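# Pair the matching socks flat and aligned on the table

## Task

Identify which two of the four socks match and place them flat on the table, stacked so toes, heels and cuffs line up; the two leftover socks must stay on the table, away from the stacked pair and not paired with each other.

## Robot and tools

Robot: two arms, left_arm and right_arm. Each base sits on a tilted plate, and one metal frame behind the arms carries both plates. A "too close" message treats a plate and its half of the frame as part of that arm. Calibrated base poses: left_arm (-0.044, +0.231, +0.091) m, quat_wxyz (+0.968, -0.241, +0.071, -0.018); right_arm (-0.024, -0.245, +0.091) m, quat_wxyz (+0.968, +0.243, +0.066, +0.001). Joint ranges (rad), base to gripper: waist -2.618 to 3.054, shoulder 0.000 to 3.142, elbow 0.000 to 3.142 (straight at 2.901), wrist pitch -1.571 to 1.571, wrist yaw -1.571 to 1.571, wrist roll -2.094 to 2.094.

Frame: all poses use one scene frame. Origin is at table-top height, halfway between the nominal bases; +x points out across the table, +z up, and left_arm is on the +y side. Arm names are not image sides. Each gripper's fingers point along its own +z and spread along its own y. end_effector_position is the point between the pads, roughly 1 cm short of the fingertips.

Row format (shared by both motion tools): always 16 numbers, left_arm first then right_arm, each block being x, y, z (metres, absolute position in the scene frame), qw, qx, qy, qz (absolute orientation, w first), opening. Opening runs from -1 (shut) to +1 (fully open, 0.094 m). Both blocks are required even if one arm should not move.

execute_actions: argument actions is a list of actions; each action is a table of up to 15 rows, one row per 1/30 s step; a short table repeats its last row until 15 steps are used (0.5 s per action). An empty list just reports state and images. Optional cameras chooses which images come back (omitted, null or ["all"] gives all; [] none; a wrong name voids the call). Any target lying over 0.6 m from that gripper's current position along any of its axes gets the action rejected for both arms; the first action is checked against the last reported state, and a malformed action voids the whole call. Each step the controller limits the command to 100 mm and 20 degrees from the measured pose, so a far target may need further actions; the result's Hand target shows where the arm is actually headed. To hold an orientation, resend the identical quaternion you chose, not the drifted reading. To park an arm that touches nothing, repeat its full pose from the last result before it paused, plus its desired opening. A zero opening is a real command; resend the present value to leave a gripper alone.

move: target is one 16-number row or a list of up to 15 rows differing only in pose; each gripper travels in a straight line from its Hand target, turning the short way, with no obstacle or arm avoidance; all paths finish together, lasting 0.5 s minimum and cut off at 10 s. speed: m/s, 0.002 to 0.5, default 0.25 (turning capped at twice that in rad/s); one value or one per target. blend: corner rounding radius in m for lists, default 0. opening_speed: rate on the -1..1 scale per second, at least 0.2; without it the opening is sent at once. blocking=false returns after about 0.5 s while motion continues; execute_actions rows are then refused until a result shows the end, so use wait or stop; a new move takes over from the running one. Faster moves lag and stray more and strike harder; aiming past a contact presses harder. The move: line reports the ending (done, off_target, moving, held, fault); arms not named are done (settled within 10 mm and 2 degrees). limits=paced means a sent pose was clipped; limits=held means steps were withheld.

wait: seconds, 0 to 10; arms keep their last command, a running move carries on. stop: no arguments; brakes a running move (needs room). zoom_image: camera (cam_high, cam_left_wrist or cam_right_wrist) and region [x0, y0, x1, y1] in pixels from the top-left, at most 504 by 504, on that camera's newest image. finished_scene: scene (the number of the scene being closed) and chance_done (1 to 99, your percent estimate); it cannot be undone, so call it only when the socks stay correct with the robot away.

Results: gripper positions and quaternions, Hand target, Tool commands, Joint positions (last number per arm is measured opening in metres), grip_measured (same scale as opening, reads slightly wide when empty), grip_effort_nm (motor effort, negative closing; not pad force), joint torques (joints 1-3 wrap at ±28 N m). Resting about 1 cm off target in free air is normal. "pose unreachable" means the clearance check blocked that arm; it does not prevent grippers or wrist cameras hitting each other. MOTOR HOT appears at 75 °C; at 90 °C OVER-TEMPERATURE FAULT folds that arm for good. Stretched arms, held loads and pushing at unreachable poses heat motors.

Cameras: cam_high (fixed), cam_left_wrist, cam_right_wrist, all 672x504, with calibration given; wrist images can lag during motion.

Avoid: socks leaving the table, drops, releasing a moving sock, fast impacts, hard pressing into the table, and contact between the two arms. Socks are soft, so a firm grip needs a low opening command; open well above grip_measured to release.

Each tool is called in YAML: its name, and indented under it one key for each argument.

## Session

execute_actions:
  actions: []

zoom_image:
  camera: "cam_high"
  region: [200, 180, 440, 420]

Scene clock: 0.00 s.
left_arm: end_effector_position=(+0.4399, +0.1243, +0.3673) grip_measured=+1.000 grip_effort_nm=n/a end_effector_quat_wxyz=(+0.660, +0.376, +0.621, -0.193) | right_arm: end_effector_position=(-0.1158, -0.4570, +0.1085) grip_measured=+1.000 grip_effort_nm=n/a end_effector_quat_wxyz=(-0.183, +0.873, +0.170, -0.418)
Joint positions: left_arm=[-0.338 1.594 1.166 0.112 0.357 0.83 0.094] | right_arm=[-1.417 1.144 0.654 -1.035 0.801 1.543 0.094]
Joint velocities: left_arm=[0.017 0.007 0.012 -0.066 0.037 -0.037 0] | right_arm=[-0.007 -0.027 -0.002 -0.066 -0.007 -0.037 0]
Joint torques (N m): no reading
Heat: left arm: 32 °C; right arm: 30 °C.
Hand target: left_arm +0.4380, +0.1249, +0.3824; +0.673, +0.375, +0.607, -0.193 | right_arm -0.1171, -0.4594, +0.1109; -0.178, +0.872, +0.168, -0.424
Tool commands: left_gripper/opening=+1.0 right_gripper/opening=+1.0
camera_calibration:
cam_left_wrist: T_world_to_cam=[[-0.7368, -0.661362, -0.140448, 0.459402], [-0.103933, 0.316052, -0.943032, 0.396112], [0.668074, -0.680229, -0.301605, -0.011866], [0, 0, 0, 1]] pos_world=[0.387584, 0.170567, 0.43449]
cam_right_wrist: T_world_to_cam=[[-0.234976, 0.814542, 0.530384, 0.291703], [0.768546, 0.489762, -0.411667, 0.394438], [-0.595082, 0.310893, -0.741096, 0.243328], [0, 0, 0, 1]] pos_world=[-0.0898005, -0.506434, 0.187992]

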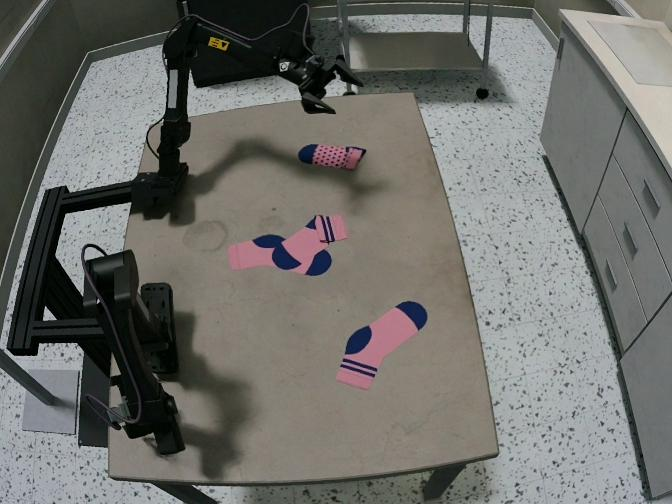

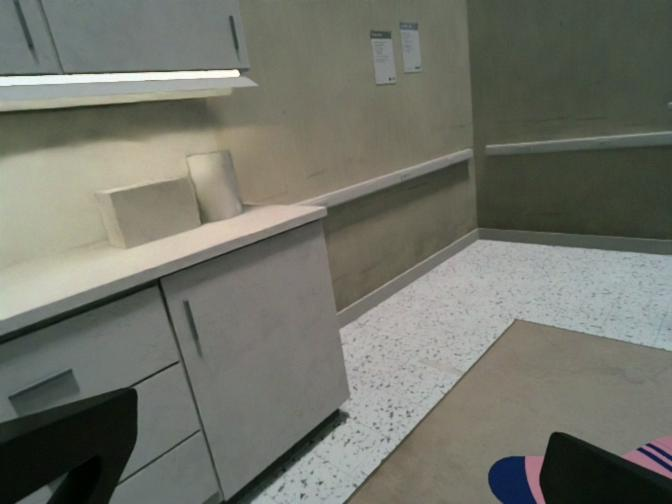

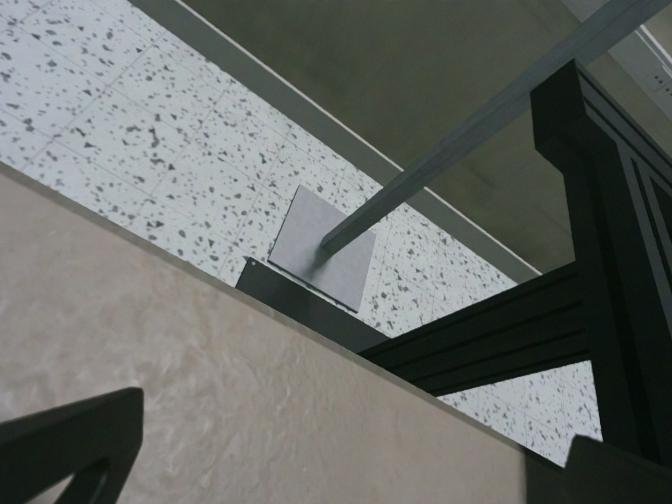

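Scaled by 2.100.

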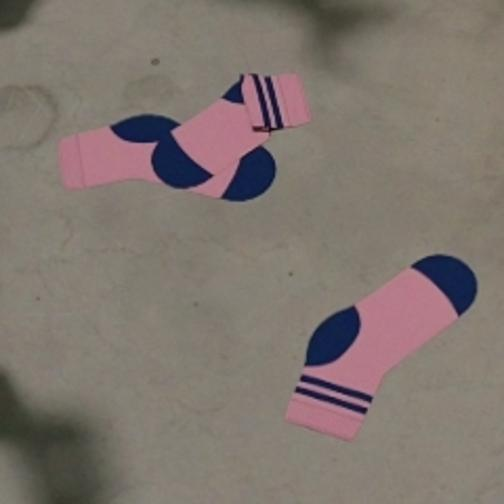

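move:
  target:
    - [0.25,0.15,0.32,0.1,0,0.995,0,1,0.12,-0.45,0.25,0.1,0.3,0.95,0,0.3]
    - [0.25,0.15,0.32,0.1,0,0.995,0,1,0.36,-0.25,0.30,0.1,0,0.995,0,0.3]
  blend: 0.02

Scene clock: 10.57 s.
left_arm: end_effector_position=(+0.2567, +0.1509, +0.3146) grip_measured=+1.000 grip_effort_nm=-0.017 end_effector_quat_wxyz=(+0.138, -0.006, +0.990, -0.036) | right_arm: end_effector_position=(+0.3645, -0.2474, +0.2947) grip_measured=+0.302 grip_effort_nm=-0.129 end_effector_quat_wxyz=(+0.117, +0.023, +0.993, +0.010)
Joint positions: left_arm=[-0.88 1.775 1.704 -1.555 -0.588 -0.87 0.094] | right_arm=[0.552 1.885 1.951 -1.549 0.594 0.514 0.061]
Joint velocities: left_arm=[-0.007 0.002 0.007 0.051 -0.022 0.037 0] | right_arm=[0.017 -0.007 -0.017 -0.037 -0.022 0.022 0.001]
Joint torques (N m): left_arm=[-4.05 -5.57 4.53 0.54 -0.09 -0.03] | right_arm=[5.46 -6.84 7.27 0.6 0.03 -0.09]
Heat: left arm: 33 °C; right arm: 31 °C.
Hand target: left_arm +0.2502, +0.1538, +0.3216; +0.144, +0.000, +0.989, -0.041 | right_arm +0.3639, -0.2445, +0.3015; +0.121, +0.014, +0.993, +0.013
Off the commanded pose: left_arm 0.009 m, 6 deg | right_arm 0.007 m, 3 deg.
joint sent to its limit (left arm) — joint 4 (wrist pitch), lower limit. The joint targets are off in position and orientation.
joint sent to its limit (right arm) — joint 4 (wrist pitch), lower limit. The joint targets are off in position and orientation.
move: off_target (left_arm, right_arm)
camera_calibration:
cam_left_wrist: T_world_to_cam=[[0.115094, -0.987494, 0.107742, 0.0870481], [-0.993064, -0.117006, -0.0115709, 0.319519], [0.0240326, -0.105663, -0.994112, 0.409155], [0, 0, 0, 1]] pos_world=[0.297451, 0.166578, 0.401064]
cam_right_wrist: T_world_to_cam=[[0.0842527, -0.996326, -0.0153539, -0.268433], [-0.995103, -0.0849286, 0.0505771, 0.363749], [-0.0516953, 0.0110175, -0.998602, 0.405585], [0, 0, 0, 1]] pos_world=[0.40555, -0.241022, 0.382499]

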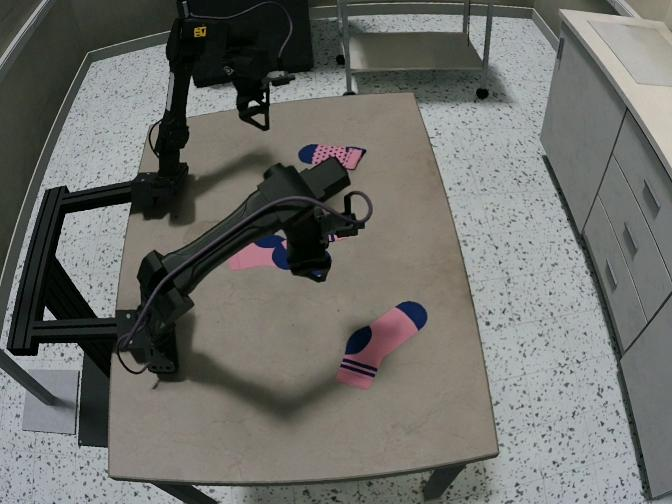

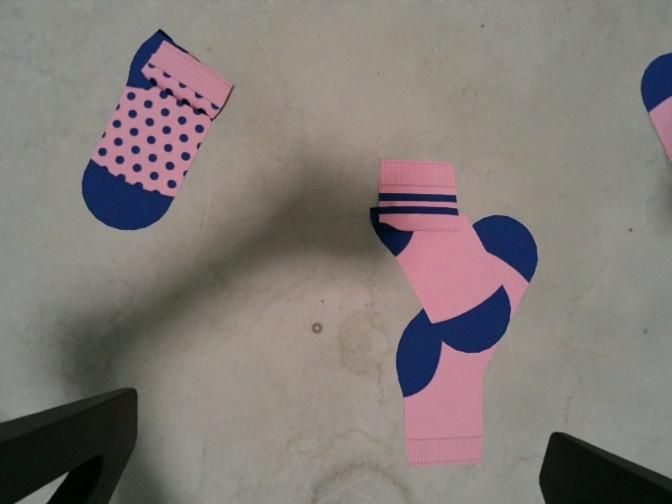

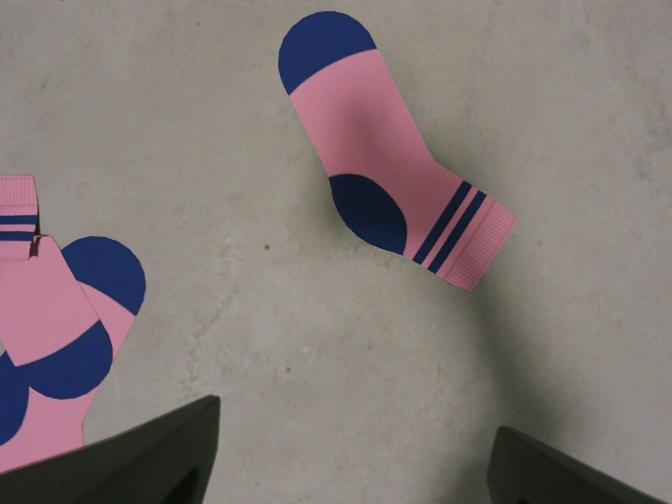

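zoom_image:
  camera: "cam_left_wrist"
  region: [330, 130, 580, 480]

Scaled by 1.440.

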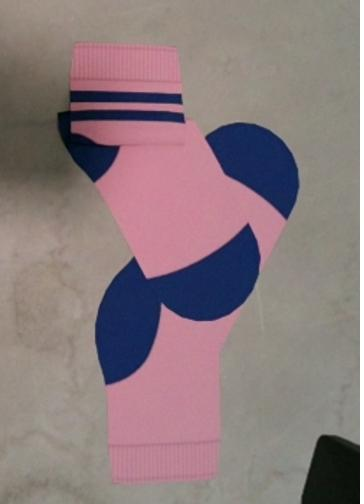

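move:
  target:
    - [0.15,0.4,0.25,0.1,0,0.995,0,1,0.38,-0.05,0.2,0,-0.5,0.866,0,-0.1]
    - [0.15,0.4,0.25,0.1,0,0.995,0,1,0.39,0.052,0.04,0,-0.707,0.707,0,-0.1]
  blend: 0.02

Scene clock: 43.67 s.
left_arm: end_effector_position=(+0.1516, +0.3993, +0.2502) grip_measured=+1.000 grip_effort_nm=-0.017 end_effector_quat_wxyz=(+0.089, +0.005, +0.996, -0.008) | right_arm: end_effector_position=(+0.3962, +0.0519, +0.0461) grip_measured=-0.098 grip_effort_nm=-0.129 end_effector_quat_wxyz=(-0.023, +0.702, -0.712, +0.006)
Joint positions: left_arm=[-0.063 0.961 1.249 -1.545 -0.485 0.035 0.094] | right_arm=[0.689 3.115 2.777 -1.405 0.47 -0.834 0.042]
Joint velocities: left_arm=[0.002 -0.002 0.002 0.037 0.037 -0.037 0] | right_arm=[0.007 -0.002 0.002 0.007 0.007 -0.007 0]
Joint torques (N m): left_arm=[-0.09 -1.73 4.48 0.82 0.07 0.04] | right_arm=[6.78 -13.16 7.42 0.21 -0.1 -0.1]
Heat: left arm: 34 °C; right arm: 32 °C.
Hand target: left_arm +0.1540, +0.3993, +0.2513; +0.100, -0.001, +0.995, -0.010 | right_arm +0.3903, +0.0539, +0.0394; -0.014, +0.708, -0.706, +0.001
Off the commanded pose: left_arm 0.002 m, 2 deg | right_arm 0.009 m, 3 deg.
joint sent to its limit (right arm) — joint 2 (shoulder), upper limit. The joint targets still meet the commanded pose.
move: off_target (right_arm)
camera_calibration:
cam_left_wrist: T_world_to_cam=[[0.105148, -0.993759, 0.0372437, 0.373031], [-0.991545, -0.101902, 0.0803395, 0.214223], [-0.0760429, -0.0453763, -0.996072, 0.365465], [0, 0, 0, 1]] pos_world=[0.20098, 0.409116, 0.332925]
cam_right_wrist: T_world_to_cam=[[0.993502, 0.111481, 0.0229189, -0.396264], [0.101558, -0.959268, 0.263611, 0.0343107], [0.051373, -0.259571, -0.964357, 0.127344], [0, 0, 0, 1]] pos_world=[0.383663, 0.110144, 0.122842]

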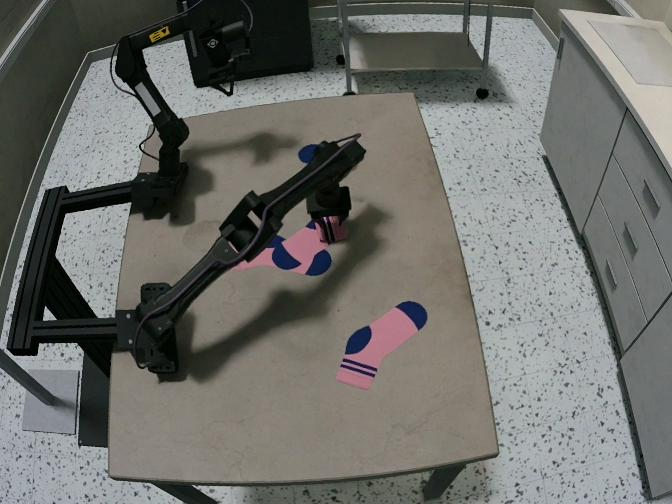

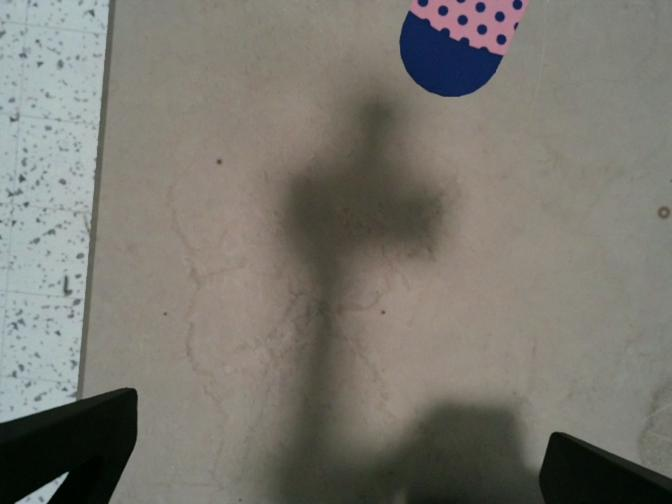

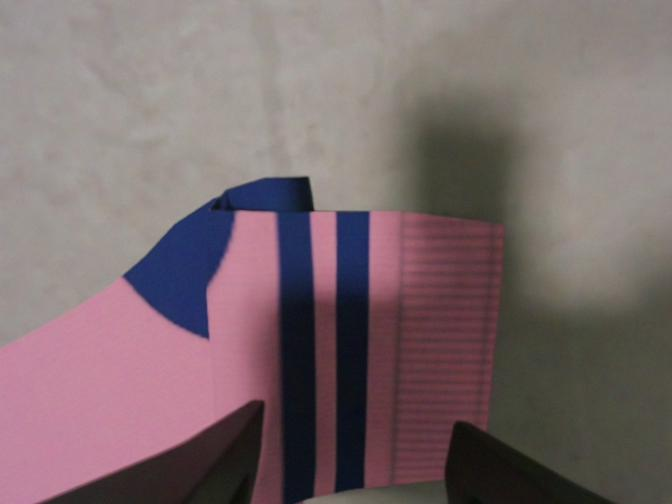

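move:
  target: [0.15,0.4,0.25,0.1,0,0.995,0,1,0.425,0.05,0.045,0,-0.707,0.707,0,-0.1]
  cameras: ["cam_right_wrist","cam_high"]

Scene clock: 59.13 s.
left_arm: end_effector_position=(+0.1487, +0.3996, +0.2481) grip_measured=+1.000 grip_effort_nm=-0.022 end_effector_quat_wxyz=(+0.088, +0.003, +0.996, -0.002) | right_arm: end_effector_position=(+0.4241, +0.0408, +0.0500) grip_measured=-0.098 grip_effort_nm=-0.129 end_effector_quat_wxyz=(-0.051, +0.703, -0.709, +0.006)
Joint positions: left_arm=[-0.069 0.949 1.233 -1.545 -0.498 0.025 0.094] | right_arm=[0.645 3.115 2.835 -1.38 0.47 -0.916 0.042]
Joint velocities: left_arm=[-0.007 -0.002 0.002 -0.022 0.007 0.022 0] | right_arm=[-0.012 -0.012 -0.002 0.037 0.007 0.007 -0.001]
Joint torques (N m): left_arm=[-1.2 -1.91 4.52 0.7 -0.08 -0.11] | right_arm=[7.34 -13.22 7.47 0.76 0 -0.09]
Heat: left arm: 33 °C; right arm: 32 °C.
Hand target: left_arm +0.1500, +0.4000, +0.2500; +0.100, +0.000, +0.995, +0.000 | right_arm +0.4239, +0.0489, +0.0453; -0.058, +0.705, -0.706, +0.007
Off the commanded pose: left_arm 0.002 m, 1 deg | right_arm 0.011 m, 6 deg.
joint sent to its limit (right arm) — joint 2 (shoulder), upper limit. The joint targets are off in orientation, not in position.
move: off_target (right_arm)
camera_calibration:
cam_right_wrist: T_world_to_cam=[[0.991076, 0.115584, 0.0663958, -0.424119], [0.0975141, -0.968283, 0.23004, 0.0236006], [0.0908788, -0.221512, -0.970914, 0.108759], [0, 0, 0, 1]] pos_world=[0.408149, 0.0959648, 0.128326]
Images, in order (width x height): cam_high 672x504, cam_right_wrist 672x504.

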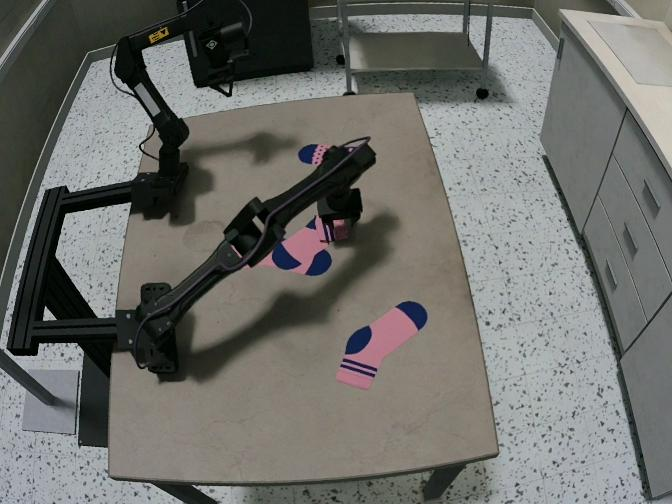

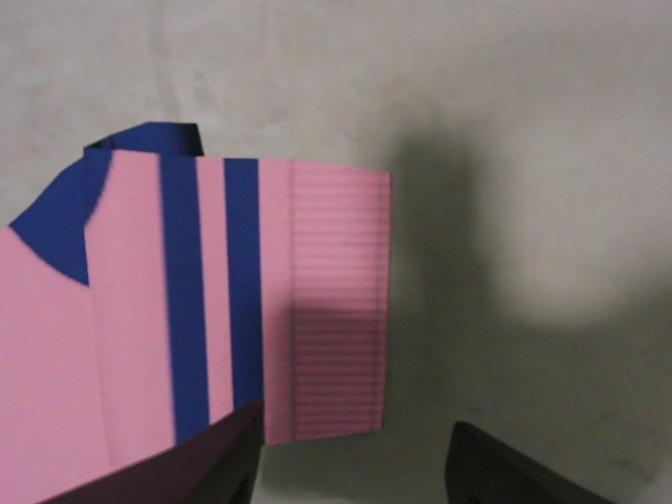

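move:
  target: [0.15,0.4,0.25,0.1,0,0.995,0,1,0.42,0.058,-0.006,0,-0.707,0.707,0,-0.1]
  speed: 0.06
  cameras: []

move:
  target: [0.15,0.4,0.25,0.1,0,0.995,0,1,0.42,0.058,-0.006,0,-0.707,0.707,0,-1]
  opening_speed: 0.8
  cameras: ["cam_right_wrist"]

Scene clock: 64.43 s.
left_arm: end_effector_position=(+0.1487, +0.3996, +0.2481) grip_measured=+1.000 grip_effort_nm=-0.012 end_effector_quat_wxyz=(+0.088, +0.003, +0.996, -0.002) | right_arm: end_effector_position=(+0.4266, +0.0499, +0.0227) grip_measured=-0.098 grip_effort_nm=-0.125 end_effector_quat_wxyz=(-0.060, +0.703, -0.708, +0.007)
Joint positions: left_arm=[-0.069 0.949 1.233 -1.545 -0.498 0.025 0.094] | right_arm=[0.631 3.111 2.717 -1.239 0.471 -0.943 0.042]
Joint velocities: left_arm=[0.007 0.002 0.002 -0.022 -0.022 -0.007 0] | right_arm=[-0.002 -0.007 0.002 0.11 0.007 -0.022 -0.001]
Joint torques (N m): left_arm=[-1.18 -1.92 4.25 0.72 -0.1 -0.06] | right_arm=[6.42 -12.93 2.58 1.31 -0.02 -0.01]
Heat: left arm: 33 °C; right arm: 32 °C.
Hand target: left_arm +0.1501, +0.4000, +0.2500; +0.100, +0.000, +0.995, +0.000 | right_arm +0.4186, +0.0557, -0.0037; -0.050, +0.706, -0.706, +0.005
Off the commanded pose: left_arm 0.002 m, 1 deg | right_arm 0.031 m, 7 deg.
joint sent to its limit (right arm) — joint 2 (shoulder), upper limit. The joint targets are off in position and orientation.
move: off_target (right_arm)
No camera images: "cameras" was empty.

Scene clock: 65.77 s.
left_arm: end_effector_position=(+0.1487, +0.3997, +0.2481) grip_measured=+1.000 grip_effort_nm=-0.022 end_effector_quat_wxyz=(+0.088, +0.003, +0.996, -0.002) | right_arm: end_effector_position=(+0.4287, +0.0550, +0.0227) grip_measured=-0.986 grip_effort_nm=-0.779 end_effector_quat_wxyz=(-0.070, +0.700, -0.711, +0.004)
Joint positions: left_arm=[-0.069 0.949 1.233 -1.545 -0.498 0.025 0.094] | right_arm=[0.633 3.109 2.709 -1.212 0.462 -0.943 0.001]
Joint velocities: left_arm=[-0.002 -0.017 -0.002 -0.022 0.022 -0.037 0] | right_arm=[-0.007 0.012 -0.002 0.051 0.022 -0.037 0]
Joint torques (N m): left_arm=[-0.94 -1.96 4.41 0.71 -0.08 -0.05] | right_arm=[6.19 -12.86 2.99 1.08 0.07 -0.06]
Heat: left arm: 33 °C; right arm: 33 °C.
Hand target: left_arm +0.1501, +0.4000, +0.2500; +0.100, +0.000, +0.995, +0.000 | right_arm +0.4185, +0.0561, -0.0045; -0.051, +0.706, -0.706, +0.005
Off the commanded pose: left_arm 0.002 m, 1 deg | right_arm 0.030 m, 8 deg.
joint sent to its limit (right arm) — joint 2 (shoulder), upper limit. The joint targets are off in orientation, not in position.
move: off_target (right_arm)
camera_calibration:
cam_right_wrist: T_world_to_cam=[[0.989724, 0.108163, 0.0935311, -0.428165], [0.0873536, -0.975192, 0.203394, 0.0485641], [0.11321, -0.193133, -0.974619, 0.0739535], [0, 0, 0, 1]] pos_world=[0.411151, 0.107954, 0.102246]
Images, in order (width x height): cam_right_wrist 672x504.

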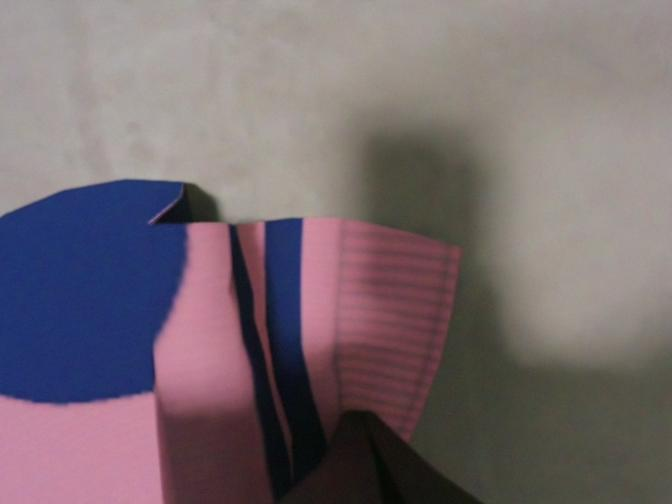

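move:
  target: [0.15,0.4,0.25,0.1,0,0.995,0,1,0.42,0.058,0.03,0,-0.707,0.707,0,-0.1]
  cameras: ["cam_right_wrist"]

move:
  target: [0.15,0.4,0.25,0.1,0,0.995,0,1,0.412,0.068,-0.03,0,-0.707,0.707,0,-0.1]
  speed: 0.06
  cameras: ["cam_right_wrist"]

Scene clock: 70.73 s.
left_arm: end_effector_position=(+0.1487, +0.3997, +0.2481) grip_measured=+1.000 grip_effort_nm=-0.017 end_effector_quat_wxyz=(+0.088, +0.003, +0.996, -0.002) | right_arm: end_effector_position=(+0.4310, +0.0459, +0.0335) grip_measured=-0.102 grip_effort_nm=0.100 end_effector_quat_wxyz=(-0.063, +0.698, -0.713, +0.011)
Joint positions: left_arm=[-0.069 0.949 1.233 -1.545 -0.498 0.025 0.094] | right_arm=[0.633 3.11 2.762 -1.277 0.478 -0.931 0.042]
Joint velocities: left_arm=[0.017 -0.012 0.007 0.022 -0.007 -0.037 0] | right_arm=[-0.007 -0.017 -0.007 0.022 -0.007 -0.051 0.002]
Joint torques (N m): left_arm=[-1.14 -1.74 4.34 0.75 -0.07 -0.06] | right_arm=[8.75 -12.94 7.66 0.36 -0.1 0.1]
Heat: left arm: 33 °C; right arm: 34 °C.
Hand target: left_arm +0.1501, +0.4000, +0.2500; +0.100, +0.000, +0.995, +0.000 | right_arm +0.4192, +0.0572, +0.0299; -0.057, +0.706, -0.706, +0.007
Off the commanded pose: left_arm 0.002 m, 1 deg | right_arm 0.017 m, 7 deg.
joint sent to its limit (right arm) — joint 2 (shoulder), upper limit. The joint targets are off in orientation, not in position.
move: off_target (right_arm)
camera_calibration:
cam_right_wrist: T_world_to_cam=[[0.990648, 0.101813, 0.0908334, -0.430501], [0.079448, -0.971659, 0.222635, 0.0398565], [0.110926, -0.213337, -0.970661, 0.0842931], [0, 0, 0, 1]] pos_world=[0.413958, 0.10054, 0.11205]
Images, in order (width x height): cam_right_wrist 672x504.

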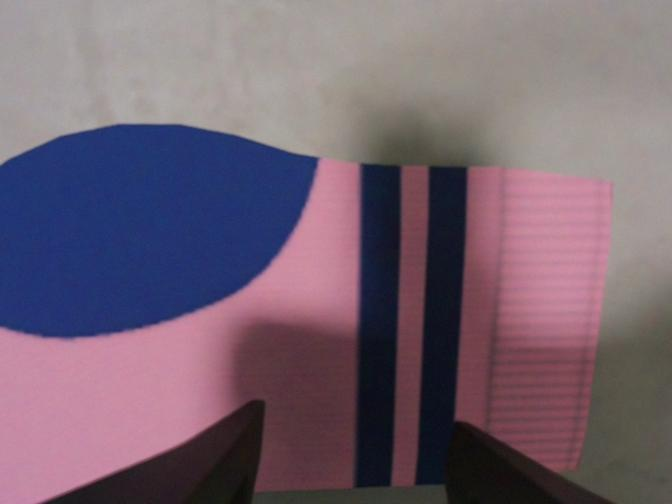

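Scene clock: 72.13 s.
left_arm: end_effector_position=(+0.1487, +0.3997, +0.2481) grip_measured=+1.000 grip_effort_nm=-0.017 end_effector_quat_wxyz=(+0.088, +0.003, +0.996, -0.002) | right_arm: end_effector_position=(+0.4274, +0.0510, +0.0218) grip_measured=-0.102 grip_effort_nm=0.090 end_effector_quat_wxyz=(-0.065, +0.701, -0.710, +0.016)
Joint positions: left_arm=[-0.069 0.949 1.233 -1.545 -0.498 0.025 0.094] | right_arm=[0.636 3.075 2.634 -1.177 0.487 -0.941 0.042]
Joint velocities: left_arm=[-0.012 0.027 0.007 -0.051 -0.022 -0.007 0] | right_arm=[0.002 0.017 -0.012 0.022 0.007 -0.037 0]
Joint torques (N m): left_arm=[-1.14 -1.78 4.26 0.74 -0.11 -0.1] | right_arm=[6.09 -10 1.98 1.58 -0.19 0.02]
Heat: left arm: 33 °C; right arm: 34 °C.
Hand target: left_arm +0.1501, +0.4000, +0.2500; +0.100, +0.000, +0.995, +0.000 | right_arm +0.4076, +0.0621, -0.0243; -0.046, +0.707, -0.706, +0.004
Off the commanded pose: left_arm 0.002 m, 1 deg | right_arm 0.057 m, 8 deg.
joint sent to its limit (right arm) — joint 2 (shoulder), upper limit. The joint targets are off in position and orientation.
move: off_target (right_arm)
camera_calibration:
cam_right_wrist: T_world_to_cam=[[0.988598, 0.110739, 0.102036, -0.426169], [0.0852254, -0.970124, 0.227146, 0.0450978], [0.124142, -0.21586, -0.9685, 0.0688351], [0, 0, 0, 1]] pos_world=[0.408921, 0.105803, 0.0999077]
Images, in order (width x height): cam_right_wrist 672x504.

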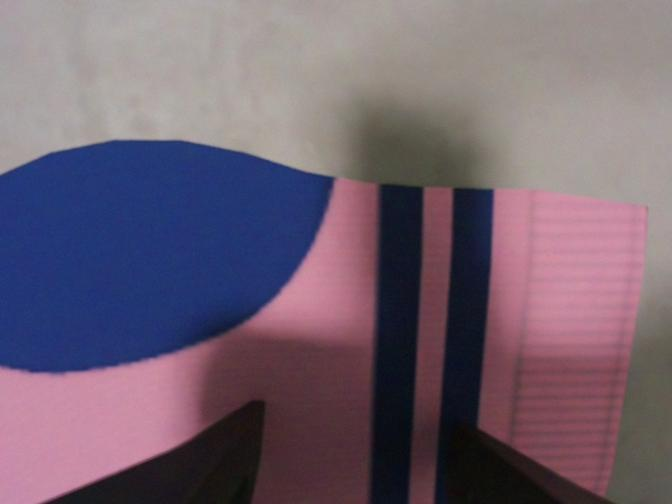

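move:
  target:
    - [0.15,0.4,0.25,0.1,0,0.995,0,1,0.42,0.058,0.06,0,-0.707,0.707,0,-0.1]
    - [0.15,0.4,0.25,0.1,0,0.995,0,1,0.35,-0.27,0.29,0.1,0,0.995,0,-0.1]
  cameras: ["cam_high"]

zoom_image:
  camera: "cam_high"
  region: [200, 120, 480, 400]

Scene clock: 79.37 s.
left_arm: end_effector_position=(+0.1487, +0.3997, +0.2481) grip_measured=+1.000 grip_effort_nm=-0.017 end_effector_quat_wxyz=(+0.088, +0.003, +0.996, -0.002) | right_arm: end_effector_position=(+0.3488, -0.2636, +0.2792) grip_measured=-0.102 grip_effort_nm=0.090 end_effector_quat_wxyz=(+0.089, -0.011, +0.996, -0.001)
Joint positions: left_arm=[-0.069 0.949 1.233 -1.545 -0.498 0.025 0.094] | right_arm=[0.512 1.832 1.857 -1.549 0.579 0.435 0.042]
Joint velocities: left_arm=[0.002 0.002 -0.002 0.066 -0.007 0.037 0] | right_arm=[-0.012 -0.017 0.007 -0.051 -0.007 0.037 -0.001]
Joint torques (N m): left_arm=[-1.14 -1.96 4.55 0.69 -0.09 -0.07] | right_arm=[4.11 -8.75 7.01 0.49 0.16 0.08]
Heat: left arm: 33 °C; right arm: 35 °C.
Hand target: left_arm +0.1501, +0.4000, +0.2500; +0.100, +0.000, +0.995, +0.000 | right_arm +0.3489, -0.2721, +0.2896; +0.101, +0.000, +0.995, +0.000
Off the commanded pose: left_arm 0.002 m, 1 deg | right_arm 0.013 m, 2 deg.
joint sent to its limit (right arm) — joint 4 (wrist pitch), lower limit. The joint targets still meet the commanded pose.
move: off_target (right_arm)
Images, in order (width x height): cam_high 672x504.

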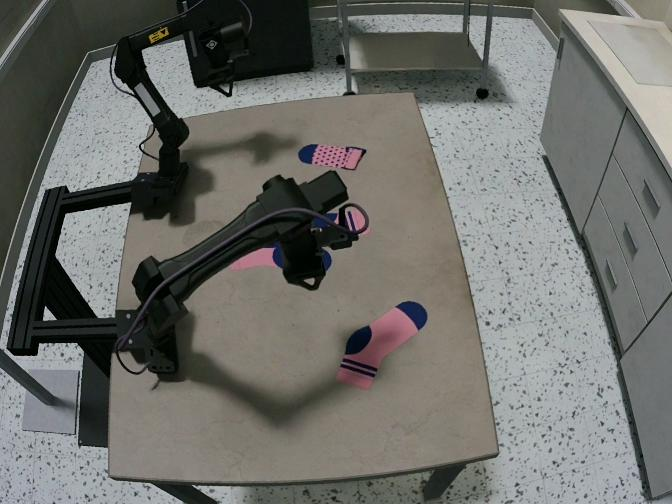

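Scaled by 1.800.

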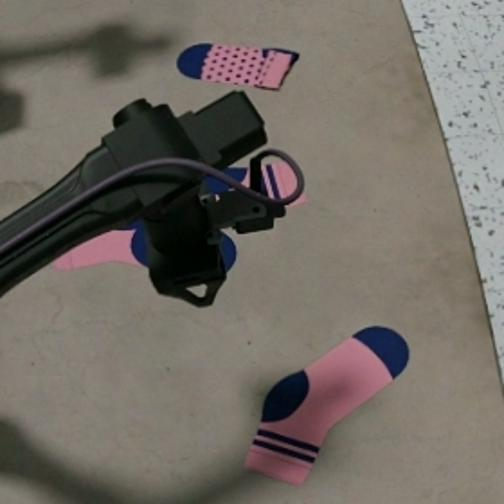

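move:
  target: [0.15,0.4,0.25,0.1,0,0.995,0,1,0.2,-0.42,0.25,0.1,0,0.995,0,-0.1]
  cameras: ["cam_high"]

zoom_image:
  camera: "cam_high"
  region: [200, 120, 480, 400]

Scene clock: 86.50 s.
left_arm: end_effector_position=(+0.1487, +0.3997, +0.2481) grip_measured=+1.000 grip_effort_nm=-0.012 end_effector_quat_wxyz=(+0.088, +0.003, +0.996, -0.002) | right_arm: end_effector_position=(+0.1980, -0.4257, +0.2536) grip_measured=-0.102 grip_effort_nm=0.090 end_effector_quat_wxyz=(+0.097, +0.003, +0.995, -0.009)
Joint positions: left_arm=[-0.069 0.949 1.233 -1.545 -0.498 0.025 0.094] | right_arm=[0.049 1.061 1.312 -1.48 0.507 -0.08 0.042]
Joint velocities: left_arm=[0.017 -0.012 0.007 0.007 -0.066 -0.095 0] | right_arm=[-0.012 0.002 0.002 -0.037 -0.007 -0.007 -0.001]
Joint torques (N m): left_arm=[-1.11 -1.99 4.44 0.69 -0.09 -0.11] | right_arm=[0.65 -2.55 4.03 0.95 -0.07 -0.08]
Heat: left arm: 33 °C; right arm: 34 °C.
Hand target: left_arm +0.1501, +0.4000, +0.2500; +0.100, +0.000, +0.995, +0.000 | right_arm +0.1987, -0.4226, +0.2498; +0.097, +0.000, +0.995, -0.005
Off the commanded pose: left_arm 0.002 m, 1 deg | right_arm 0.007 m, 1 deg.
move: done
Images, in order (width x height): cam_high 672x504.

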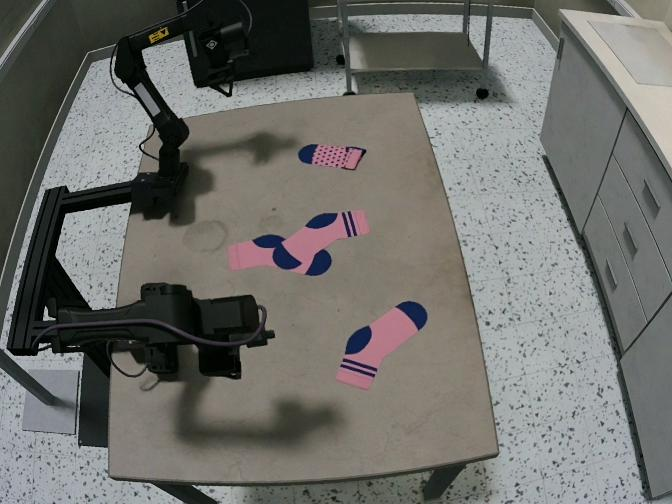

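Scaled by 1.800.

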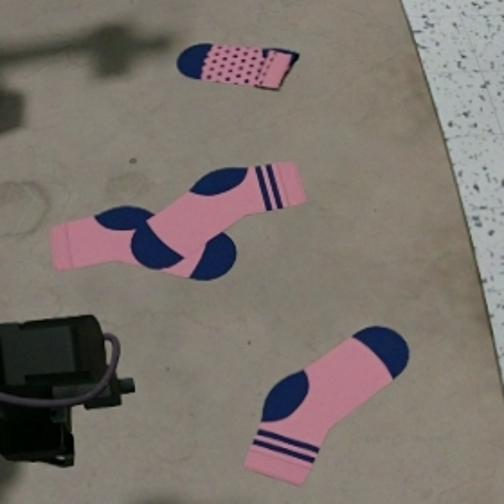

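move:
  target:
    - [0.15,0.4,0.25,0.1,0,0.995,0,1,0.3,-0.2,0.15,0,0,1,0,-0.1]
    - [0.15,0.4,0.25,0.1,0,0.995,0,1,0.375,0.025,0.05,0,0,1,0,-0.1]
  blend: 0.03
  cameras: ["cam_right_wrist","cam_high"]

Scene clock: 103.37 s.
left_arm: end_effector_position=(+0.1487, +0.3997, +0.2481) grip_measured=+1.000 grip_effort_nm=-0.012 end_effector_quat_wxyz=(+0.088, +0.003, +0.996, -0.002) | right_arm: end_effector_position=(+0.3847, +0.0210, +0.0529) grip_measured=-0.102 grip_effort_nm=0.090 end_effector_quat_wxyz=(+0.009, +0.007, +1.000, +0.010)
Joint positions: left_arm=[-0.069 0.949 1.233 -1.545 -0.498 0.025 0.094] | right_arm=[0.665 2.849 2.308 -1.213 0.463 0.719 0.042]
Joint velocities: left_arm=[-0.017 -0.027 -0.002 -0.037 0.051 -0.037 0] | right_arm=[-0.022 -0.007 -0.007 0.022 -0.037 -0.007 0]
Joint torques (N m): left_arm=[-1.25 -1.94 4.29 0.69 -0.07 -0.06] | right_arm=[7.99 -11.97 7.58 0.21 -0.04 0.09]
Heat: left arm: 33 °C; right arm: 32 °C.
Hand target: left_arm +0.1501, +0.4000, +0.2500; +0.100, +0.000, +0.995, +0.000 | right_arm +0.3773, +0.0301, +0.0497; +0.005, -0.002, +1.000, +0.006
Off the commanded pose: left_arm 0.002 m, 1 deg | right_arm 0.011 m, 2 deg.
move: off_target (right_arm)
camera_calibration:
cam_right_wrist: T_world_to_cam=[[0.112609, -0.992913, -0.0379826, -0.0162035], [-0.95771, -0.118644, 0.262136, 0.394075], [-0.264785, 0.00685752, -0.964283, 0.242464], [0, 0, 0, 1]] pos_world=[0.443435, 0.0290033, 0.129887]
Images, in order (width x height): cam_high 672x504, cam_right_wrist 672x504.

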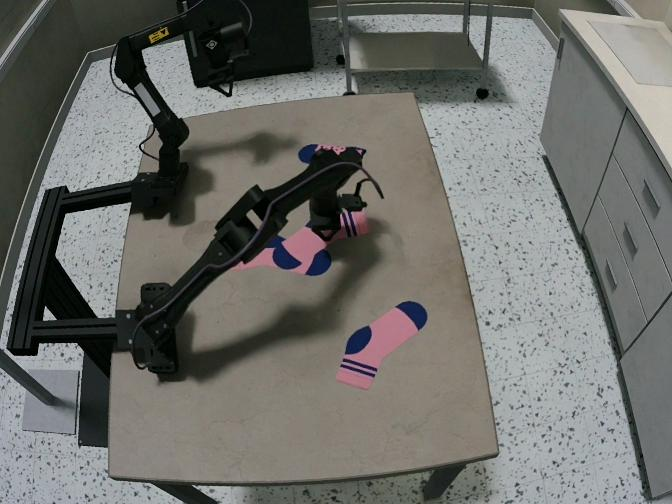

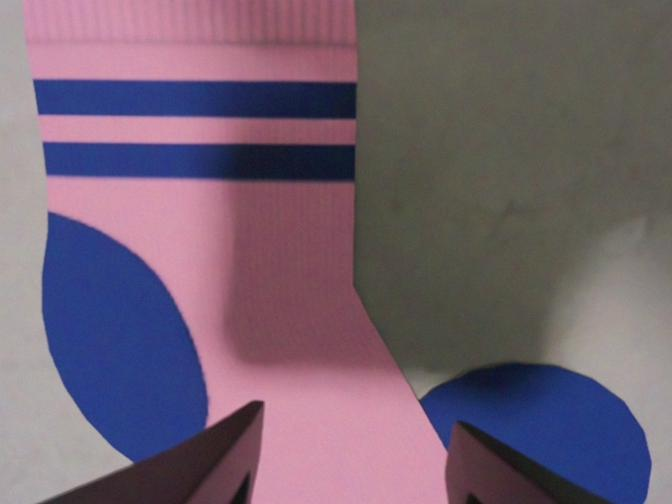

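move:
  target: [0.15,0.4,0.25,0.1,0,0.995,0,1,0.383,0.06,-0.012,0,0,1,0,-0.1]
  speed: 0.07
  cameras: ["cam_right_wrist"]

move:
  target: [0.15,0.4,0.25,0.1,0,0.995,0,1,0.383,0.06,-0.012,0,0,1,0,-1]
  opening_speed: 0.8
  cameras: ["cam_right_wrist"]

Scene clock: 108.67 s.
left_arm: end_effector_position=(+0.1487, +0.3997, +0.2481) grip_measured=+1.000 grip_effort_nm=-0.017 end_effector_quat_wxyz=(+0.088, +0.003, +0.996, -0.002) | right_arm: end_effector_position=(+0.3946, +0.0504, +0.0214) grip_measured=-0.102 grip_effort_nm=0.085 end_effector_quat_wxyz=(+0.014, +0.011, +1.000, +0.014)
Joint positions: left_arm=[-0.069 0.949 1.233 -1.545 -0.498 0.025 0.094] | right_arm=[0.664 3.069 2.601 -1.271 0.462 0.72 0.042]
Joint velocities: left_arm=[0.002 0.007 -0.022 -0.037 -0.081 -0.022 0] | right_arm=[0.002 0.017 -0.022 0.022 -0.051 -0.007 -0.001]
Joint torques (N m): left_arm=[-1.2 -1.87 4.34 0.74 -0.06 -0.09] | right_arm=[6.57 -9.39 5.91 0.77 0.03 -0.06]
Heat: left arm: 33 °C; right arm: 33 °C.
Hand target: left_arm +0.1501, +0.4000, +0.2500; +0.100, +0.000, +0.995, +0.000 | right_arm +0.3813, +0.0580, -0.0106; +0.002, +0.000, +1.000, +0.001
Off the commanded pose: left_arm 0.002 m, 1 deg | right_arm 0.037 m, 3 deg.
joint sent to its limit (right arm) — joint 2 (shoulder), upper limit. The joint targets still meet the commanded pose.
move: off_target (right_arm)
camera_calibration:
cam_right_wrist: T_world_to_cam=[[0.105525, -0.993349, -0.0460713, 0.013678], [-0.961113, -0.113771, 0.251629, 0.41655], [-0.255197, 0.0177266, -0.966727, 0.210219], [0, 0, 0, 1]] pos_world=[0.452555, 0.0572519, 0.099038]
Images, in order (width x height): cam_right_wrist 672x504.

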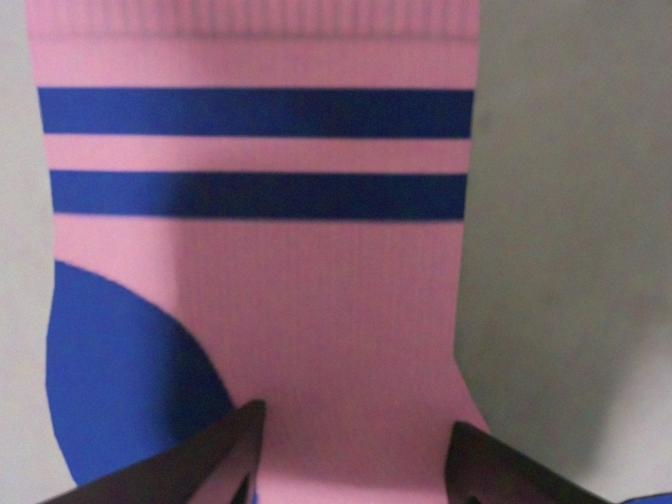

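Scene clock: 110.00 s.
left_arm: end_effector_position=(+0.1487, +0.3997, +0.2481) grip_measured=+1.000 grip_effort_nm=-0.017 end_effector_quat_wxyz=(+0.088, +0.003, +0.996, -0.002) | right_arm: end_effector_position=(+0.3969, +0.0528, +0.0220) grip_measured=-0.978 grip_effort_nm=-0.989 end_effector_quat_wxyz=(+0.018, +0.014, +1.000, +0.020)
Joint positions: left_arm=[-0.069 0.949 1.233 -1.545 -0.498 0.025 0.094] | right_arm=[0.664 3.069 2.603 -1.258 0.459 0.719 0.001]
Joint velocities: left_arm=[0.012 0.002 -0.007 0.022 -0.007 -0.051 0] | right_arm=[0.022 -0.007 0.012 -0.022 -0.022 -0.022 -0.002]
Joint torques (N m): left_arm=[-1.02 -1.7 4.45 0.69 -0.1 -0.09] | right_arm=[6.56 -9.46 5.86 0.69 0.07 -0.07]
Heat: left arm: 33 °C; right arm: 34 °C.
Hand target: left_arm +0.1501, +0.4000, +0.2500; +0.100, +0.000, +0.995, +0.000 | right_arm +0.3816, +0.0583, -0.0108; +0.002, +0.000, +1.000, +0.002
Off the commanded pose: left_arm 0.002 m, 1 deg | right_arm 0.037 m, 3 deg.
joint sent to its limit (right arm) — joint 2 (shoulder), upper limit. The joint targets still meet the commanded pose.
move: off_target (right_arm)
camera_calibration:
cam_right_wrist: T_world_to_cam=[[0.100517, -0.993367, -0.0558365, 0.0179878], [-0.963598, -0.111171, 0.243147, 0.419905], [-0.247741, 0.0293637, -0.968381, 0.207786], [0, 0, 0, 1]] pos_world=[0.454289, 0.0584486, 0.100122]
Images, in order (width x height): cam_right_wrist 672x504.

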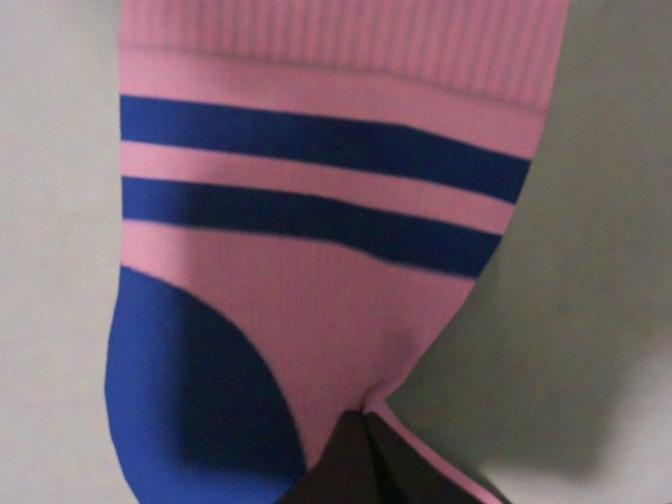

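move:
  target:
    - [0.15,0.4,0.25,0.1,0,0.995,0,1,0.383,0.055,0.05,0,0,1,0,-1]
    - [0.15,0.4,0.25,0.1,0,0.995,0,1,0.35,-0.085,0.06,0,0,1,0,-1]
    - [0.15,0.4,0.25,0.1,0,0.995,0,1,0.35,-0.095,0.01,0,0,1,0,-1]
  speed: 0.12
  blend: 0.01
  cameras: ["cam_right_wrist"]

move:
  target: [0.15,0.4,0.25,0.1,0,0.995,0,1,0.35,-0.095,0.01,0,0,1,0,-0.2]
  opening_speed: 1
  cameras: []

move:
  target:
    - [0.15,0.4,0.25,0.1,0,0.995,0,1,0.352,-0.09,0.1,0,0,1,0,-0.2]
    - [0.15,0.4,0.25,0.1,0,0.995,0,1,0.25,-0.42,0.25,0.1,0,0.995,0,-0.2]
  cameras: ["cam_high"]

zoom_image:
  camera: "cam_high"
  region: [200, 120, 480, 400]

Scene clock: 116.93 s.
left_arm: end_effector_position=(+0.1487, +0.3997, +0.2481) grip_measured=+1.000 grip_effort_nm=-0.017 end_effector_quat_wxyz=(+0.088, +0.003, +0.996, -0.002) | right_arm: end_effector_position=(+0.3466, -0.0957, +0.0197) grip_measured=-0.981 grip_effort_nm=-1.038 end_effector_quat_wxyz=(-0.016, -0.010, +1.000, -0.004)
Joint positions: left_arm=[-0.069 0.949 1.233 -1.545 -0.498 0.025 0.094] | right_arm=[0.487 2.44 1.567 -0.857 0.486 0.519 0.001]
Joint velocities: left_arm=[0.002 0.007 -0.002 -0.037 0.007 -0.022 0] | right_arm=[-0.012 -0.042 -0.012 -0.022 0.007 0.081 -0.001]
Joint torques (N m): left_arm=[-0.98 -1.98 4.33 0.73 -0.06 -0.08] | right_arm=[4.81 -11.12 2.76 1.16 0.16 -0.11]
Heat: left arm: 33 °C; right arm: 35 °C.
Hand target: left_arm +0.1501, +0.4000, +0.2500; +0.100, +0.000, +0.995, +0.000 | right_arm +0.3516, -0.0956, +0.0097; -0.001, +0.000, +1.000, -0.003
Off the commanded pose: left_arm 0.002 m, 1 deg | right_arm 0.010 m, 2 deg.
move: done
camera_calibration:
cam_right_wrist: T_world_to_cam=[[0.144625, -0.989342, -0.0168848, -0.140266], [-0.938565, -0.142566, 0.314279, 0.342424], [-0.313337, -0.0296053, -0.94918, 0.214221], [0, 0, 0, 1]] pos_world=[0.408797, -0.0836106, 0.0933496]
Images, in order (width x height): cam_right_wrist 672x504.

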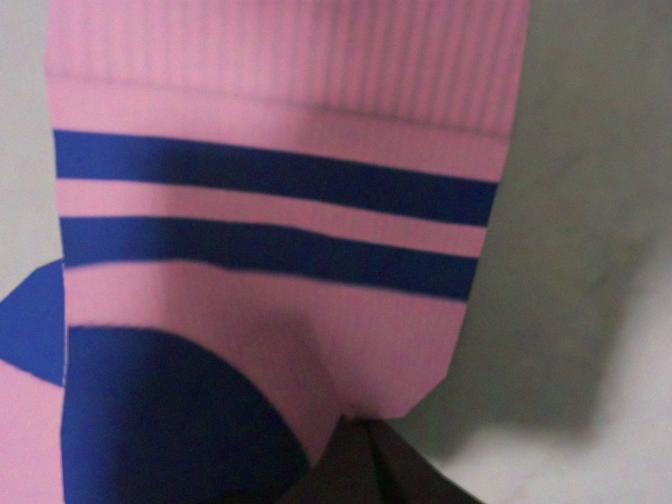

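Scene clock: 117.97 s.
left_arm: end_effector_position=(+0.1487, +0.3997, +0.2481) grip_measured=+1.000 grip_effort_nm=-0.017 end_effector_quat_wxyz=(+0.088, +0.003, +0.996, -0.002) | right_arm: end_effector_position=(+0.3509, -0.0973, +0.0202) grip_measured=-0.203 grip_effort_nm=0.115 end_effector_quat_wxyz=(-0.004, -0.006, +1.000, -0.007)
Joint positions: left_arm=[-0.069 0.949 1.233 -1.545 -0.498 0.025 0.094] | right_arm=[0.487 2.432 1.555 -0.832 0.504 0.518 0.037]
Joint velocities: left_arm=[0.007 -0.002 -0.012 -0.022 -0.007 0.037 0] | right_arm=[0.002 0.002 0.002 0.022 -0.051 -0.007 0]
Joint torques (N m): left_arm=[-1.18 -1.84 4.33 0.7 -0.09 -0.07] | right_arm=[4.92 -11.11 2.7 0.99 -0.09 -0.05]
Heat: left arm: 33 °C; right arm: 35 °C.
Hand target: left_arm +0.1501, +0.4000, +0.2500; +0.100, +0.000, +0.995, +0.000 | right_arm +0.3498, -0.0953, +0.0104; -0.001, +0.000, +1.000, -0.001
Off the commanded pose: left_arm 0.002 m, 1 deg | right_arm 0.010 m, 1 deg.
move: done
No camera images: "cameras" was empty.

Scene clock: 120.83 s.
left_arm: end_effector_position=(+0.1487, +0.3997, +0.2481) grip_measured=+1.000 grip_effort_nm=-0.012 end_effector_quat_wxyz=(+0.088, +0.003, +0.996, -0.002) | right_arm: end_effector_position=(+0.2472, -0.4228, +0.2459) grip_measured=-0.202 grip_effort_nm=0.095 end_effector_quat_wxyz=(+0.094, +0.003, +0.996, -0.008)
Joint positions: left_arm=[-0.069 0.949 1.233 -1.545 -0.498 0.025 0.094] | right_arm=[0.036 1.233 1.397 -1.393 0.501 -0.089 0.037]
Joint velocities: left_arm=[0.007 -0.017 -0.002 -0.037 -0.007 -0.037 0] | right_arm=[-0.027 0.002 0.007 -0.022 -0.022 -0.022 -0.001]
Joint torques (N m): left_arm=[-1.21 -1.77 4.25 0.72 -0.09 -0.08] | right_arm=[1.43 -4.33 7.09 0.55 -0.12 -0.12]
Heat: left arm: 33 °C; right arm: 35 °C.
Hand target: left_arm +0.1501, +0.4000, +0.2500; +0.100, +0.000, +0.995, +0.000 | right_arm +0.2462, -0.4246, +0.2508; +0.096, +0.001, +0.995, -0.003
Off the commanded pose: left_arm 0.002 m, 1 deg | right_arm 0.006 m, 1 deg.
move: done
Images, in order (width x height): cam_high 672x504.

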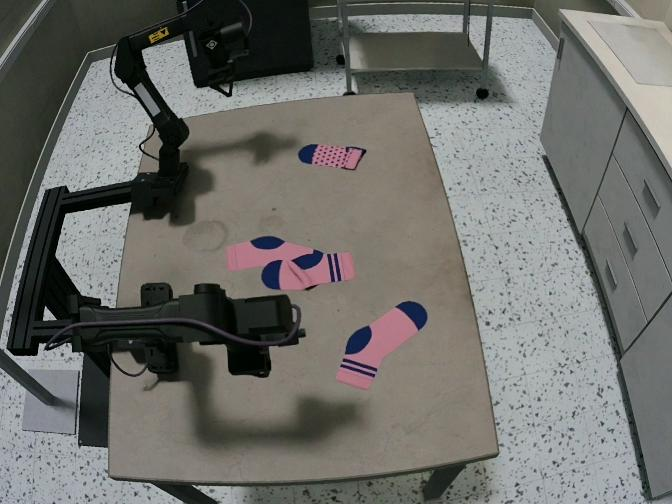

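Scaled by 1.800.

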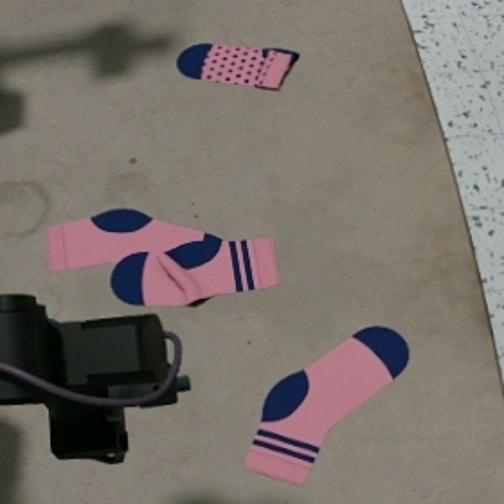

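move:
  target:
    - [0.15,0.4,0.25,0.1,0,0.995,0,1,0.36,-0.25,0.2,0,-0.4,0.92,0,-0.1]
    - [0.15,0.4,0.25,0.1,0,0.995,0,1,0.43,-0.09,0.045,0,-0.707,0.707,0,-0.1]
  blend: 0.03
  cameras: ["cam_right_wrist"]

Scene clock: 130.03 s.
left_arm: end_effector_position=(+0.1487, +0.3997, +0.2481) grip_measured=+1.000 grip_effort_nm=-0.007 end_effector_quat_wxyz=(+0.088, +0.003, +0.996, -0.002) | right_arm: end_effector_position=(+0.4344, -0.1005, +0.0441) grip_measured=-0.102 grip_effort_nm=0.095 end_effector_quat_wxyz=(-0.001, +0.697, -0.717, +0.004)
Joint positions: left_arm=[-0.069 0.949 1.233 -1.545 -0.498 0.025 0.094] | right_arm=[0.43 2.634 2.105 -1.127 0.508 -1.09 0.042]
Joint velocities: left_arm=[-0.007 0.002 -0.002 0.051 0.007 -0.007 0] | right_arm=[-0.002 0.012 -0.002 -0.081 -0.007 -0.037 -0.001]
Joint torques (N m): left_arm=[-1.05 -1.92 4.52 0.72 -0.05 -0.07] | right_arm=[8.51 -11.6 7.27 0.3 -0.11 -0.07]
Heat: left arm: 33 °C; right arm: 33 °C.
Hand target: left_arm +0.1501, +0.4000, +0.2500; +0.100, +0.000, +0.995, +0.000 | right_arm +0.4323, -0.0864, +0.0447; -0.005, +0.708, -0.706, +0.001
Off the commanded pose: left_arm 0.002 m, 1 deg | right_arm 0.011 m, 2 deg.
move: off_target (right_arm)
camera_calibration:
cam_right_wrist: T_world_to_cam=[[0.994996, 0.0989108, -0.0141243, -0.417455], [0.0987953, -0.952877, 0.286819, -0.11437], [0.0149108, -0.286779, -0.957881, 0.0966725], [0, 0, 0, 1]] pos_world=[0.425223, -0.0399658, 0.119508]
Images, in order (width x height): cam_right_wrist 672x504.

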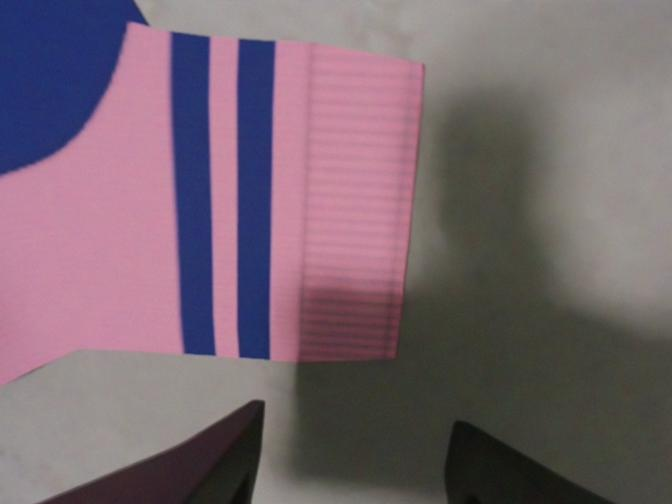

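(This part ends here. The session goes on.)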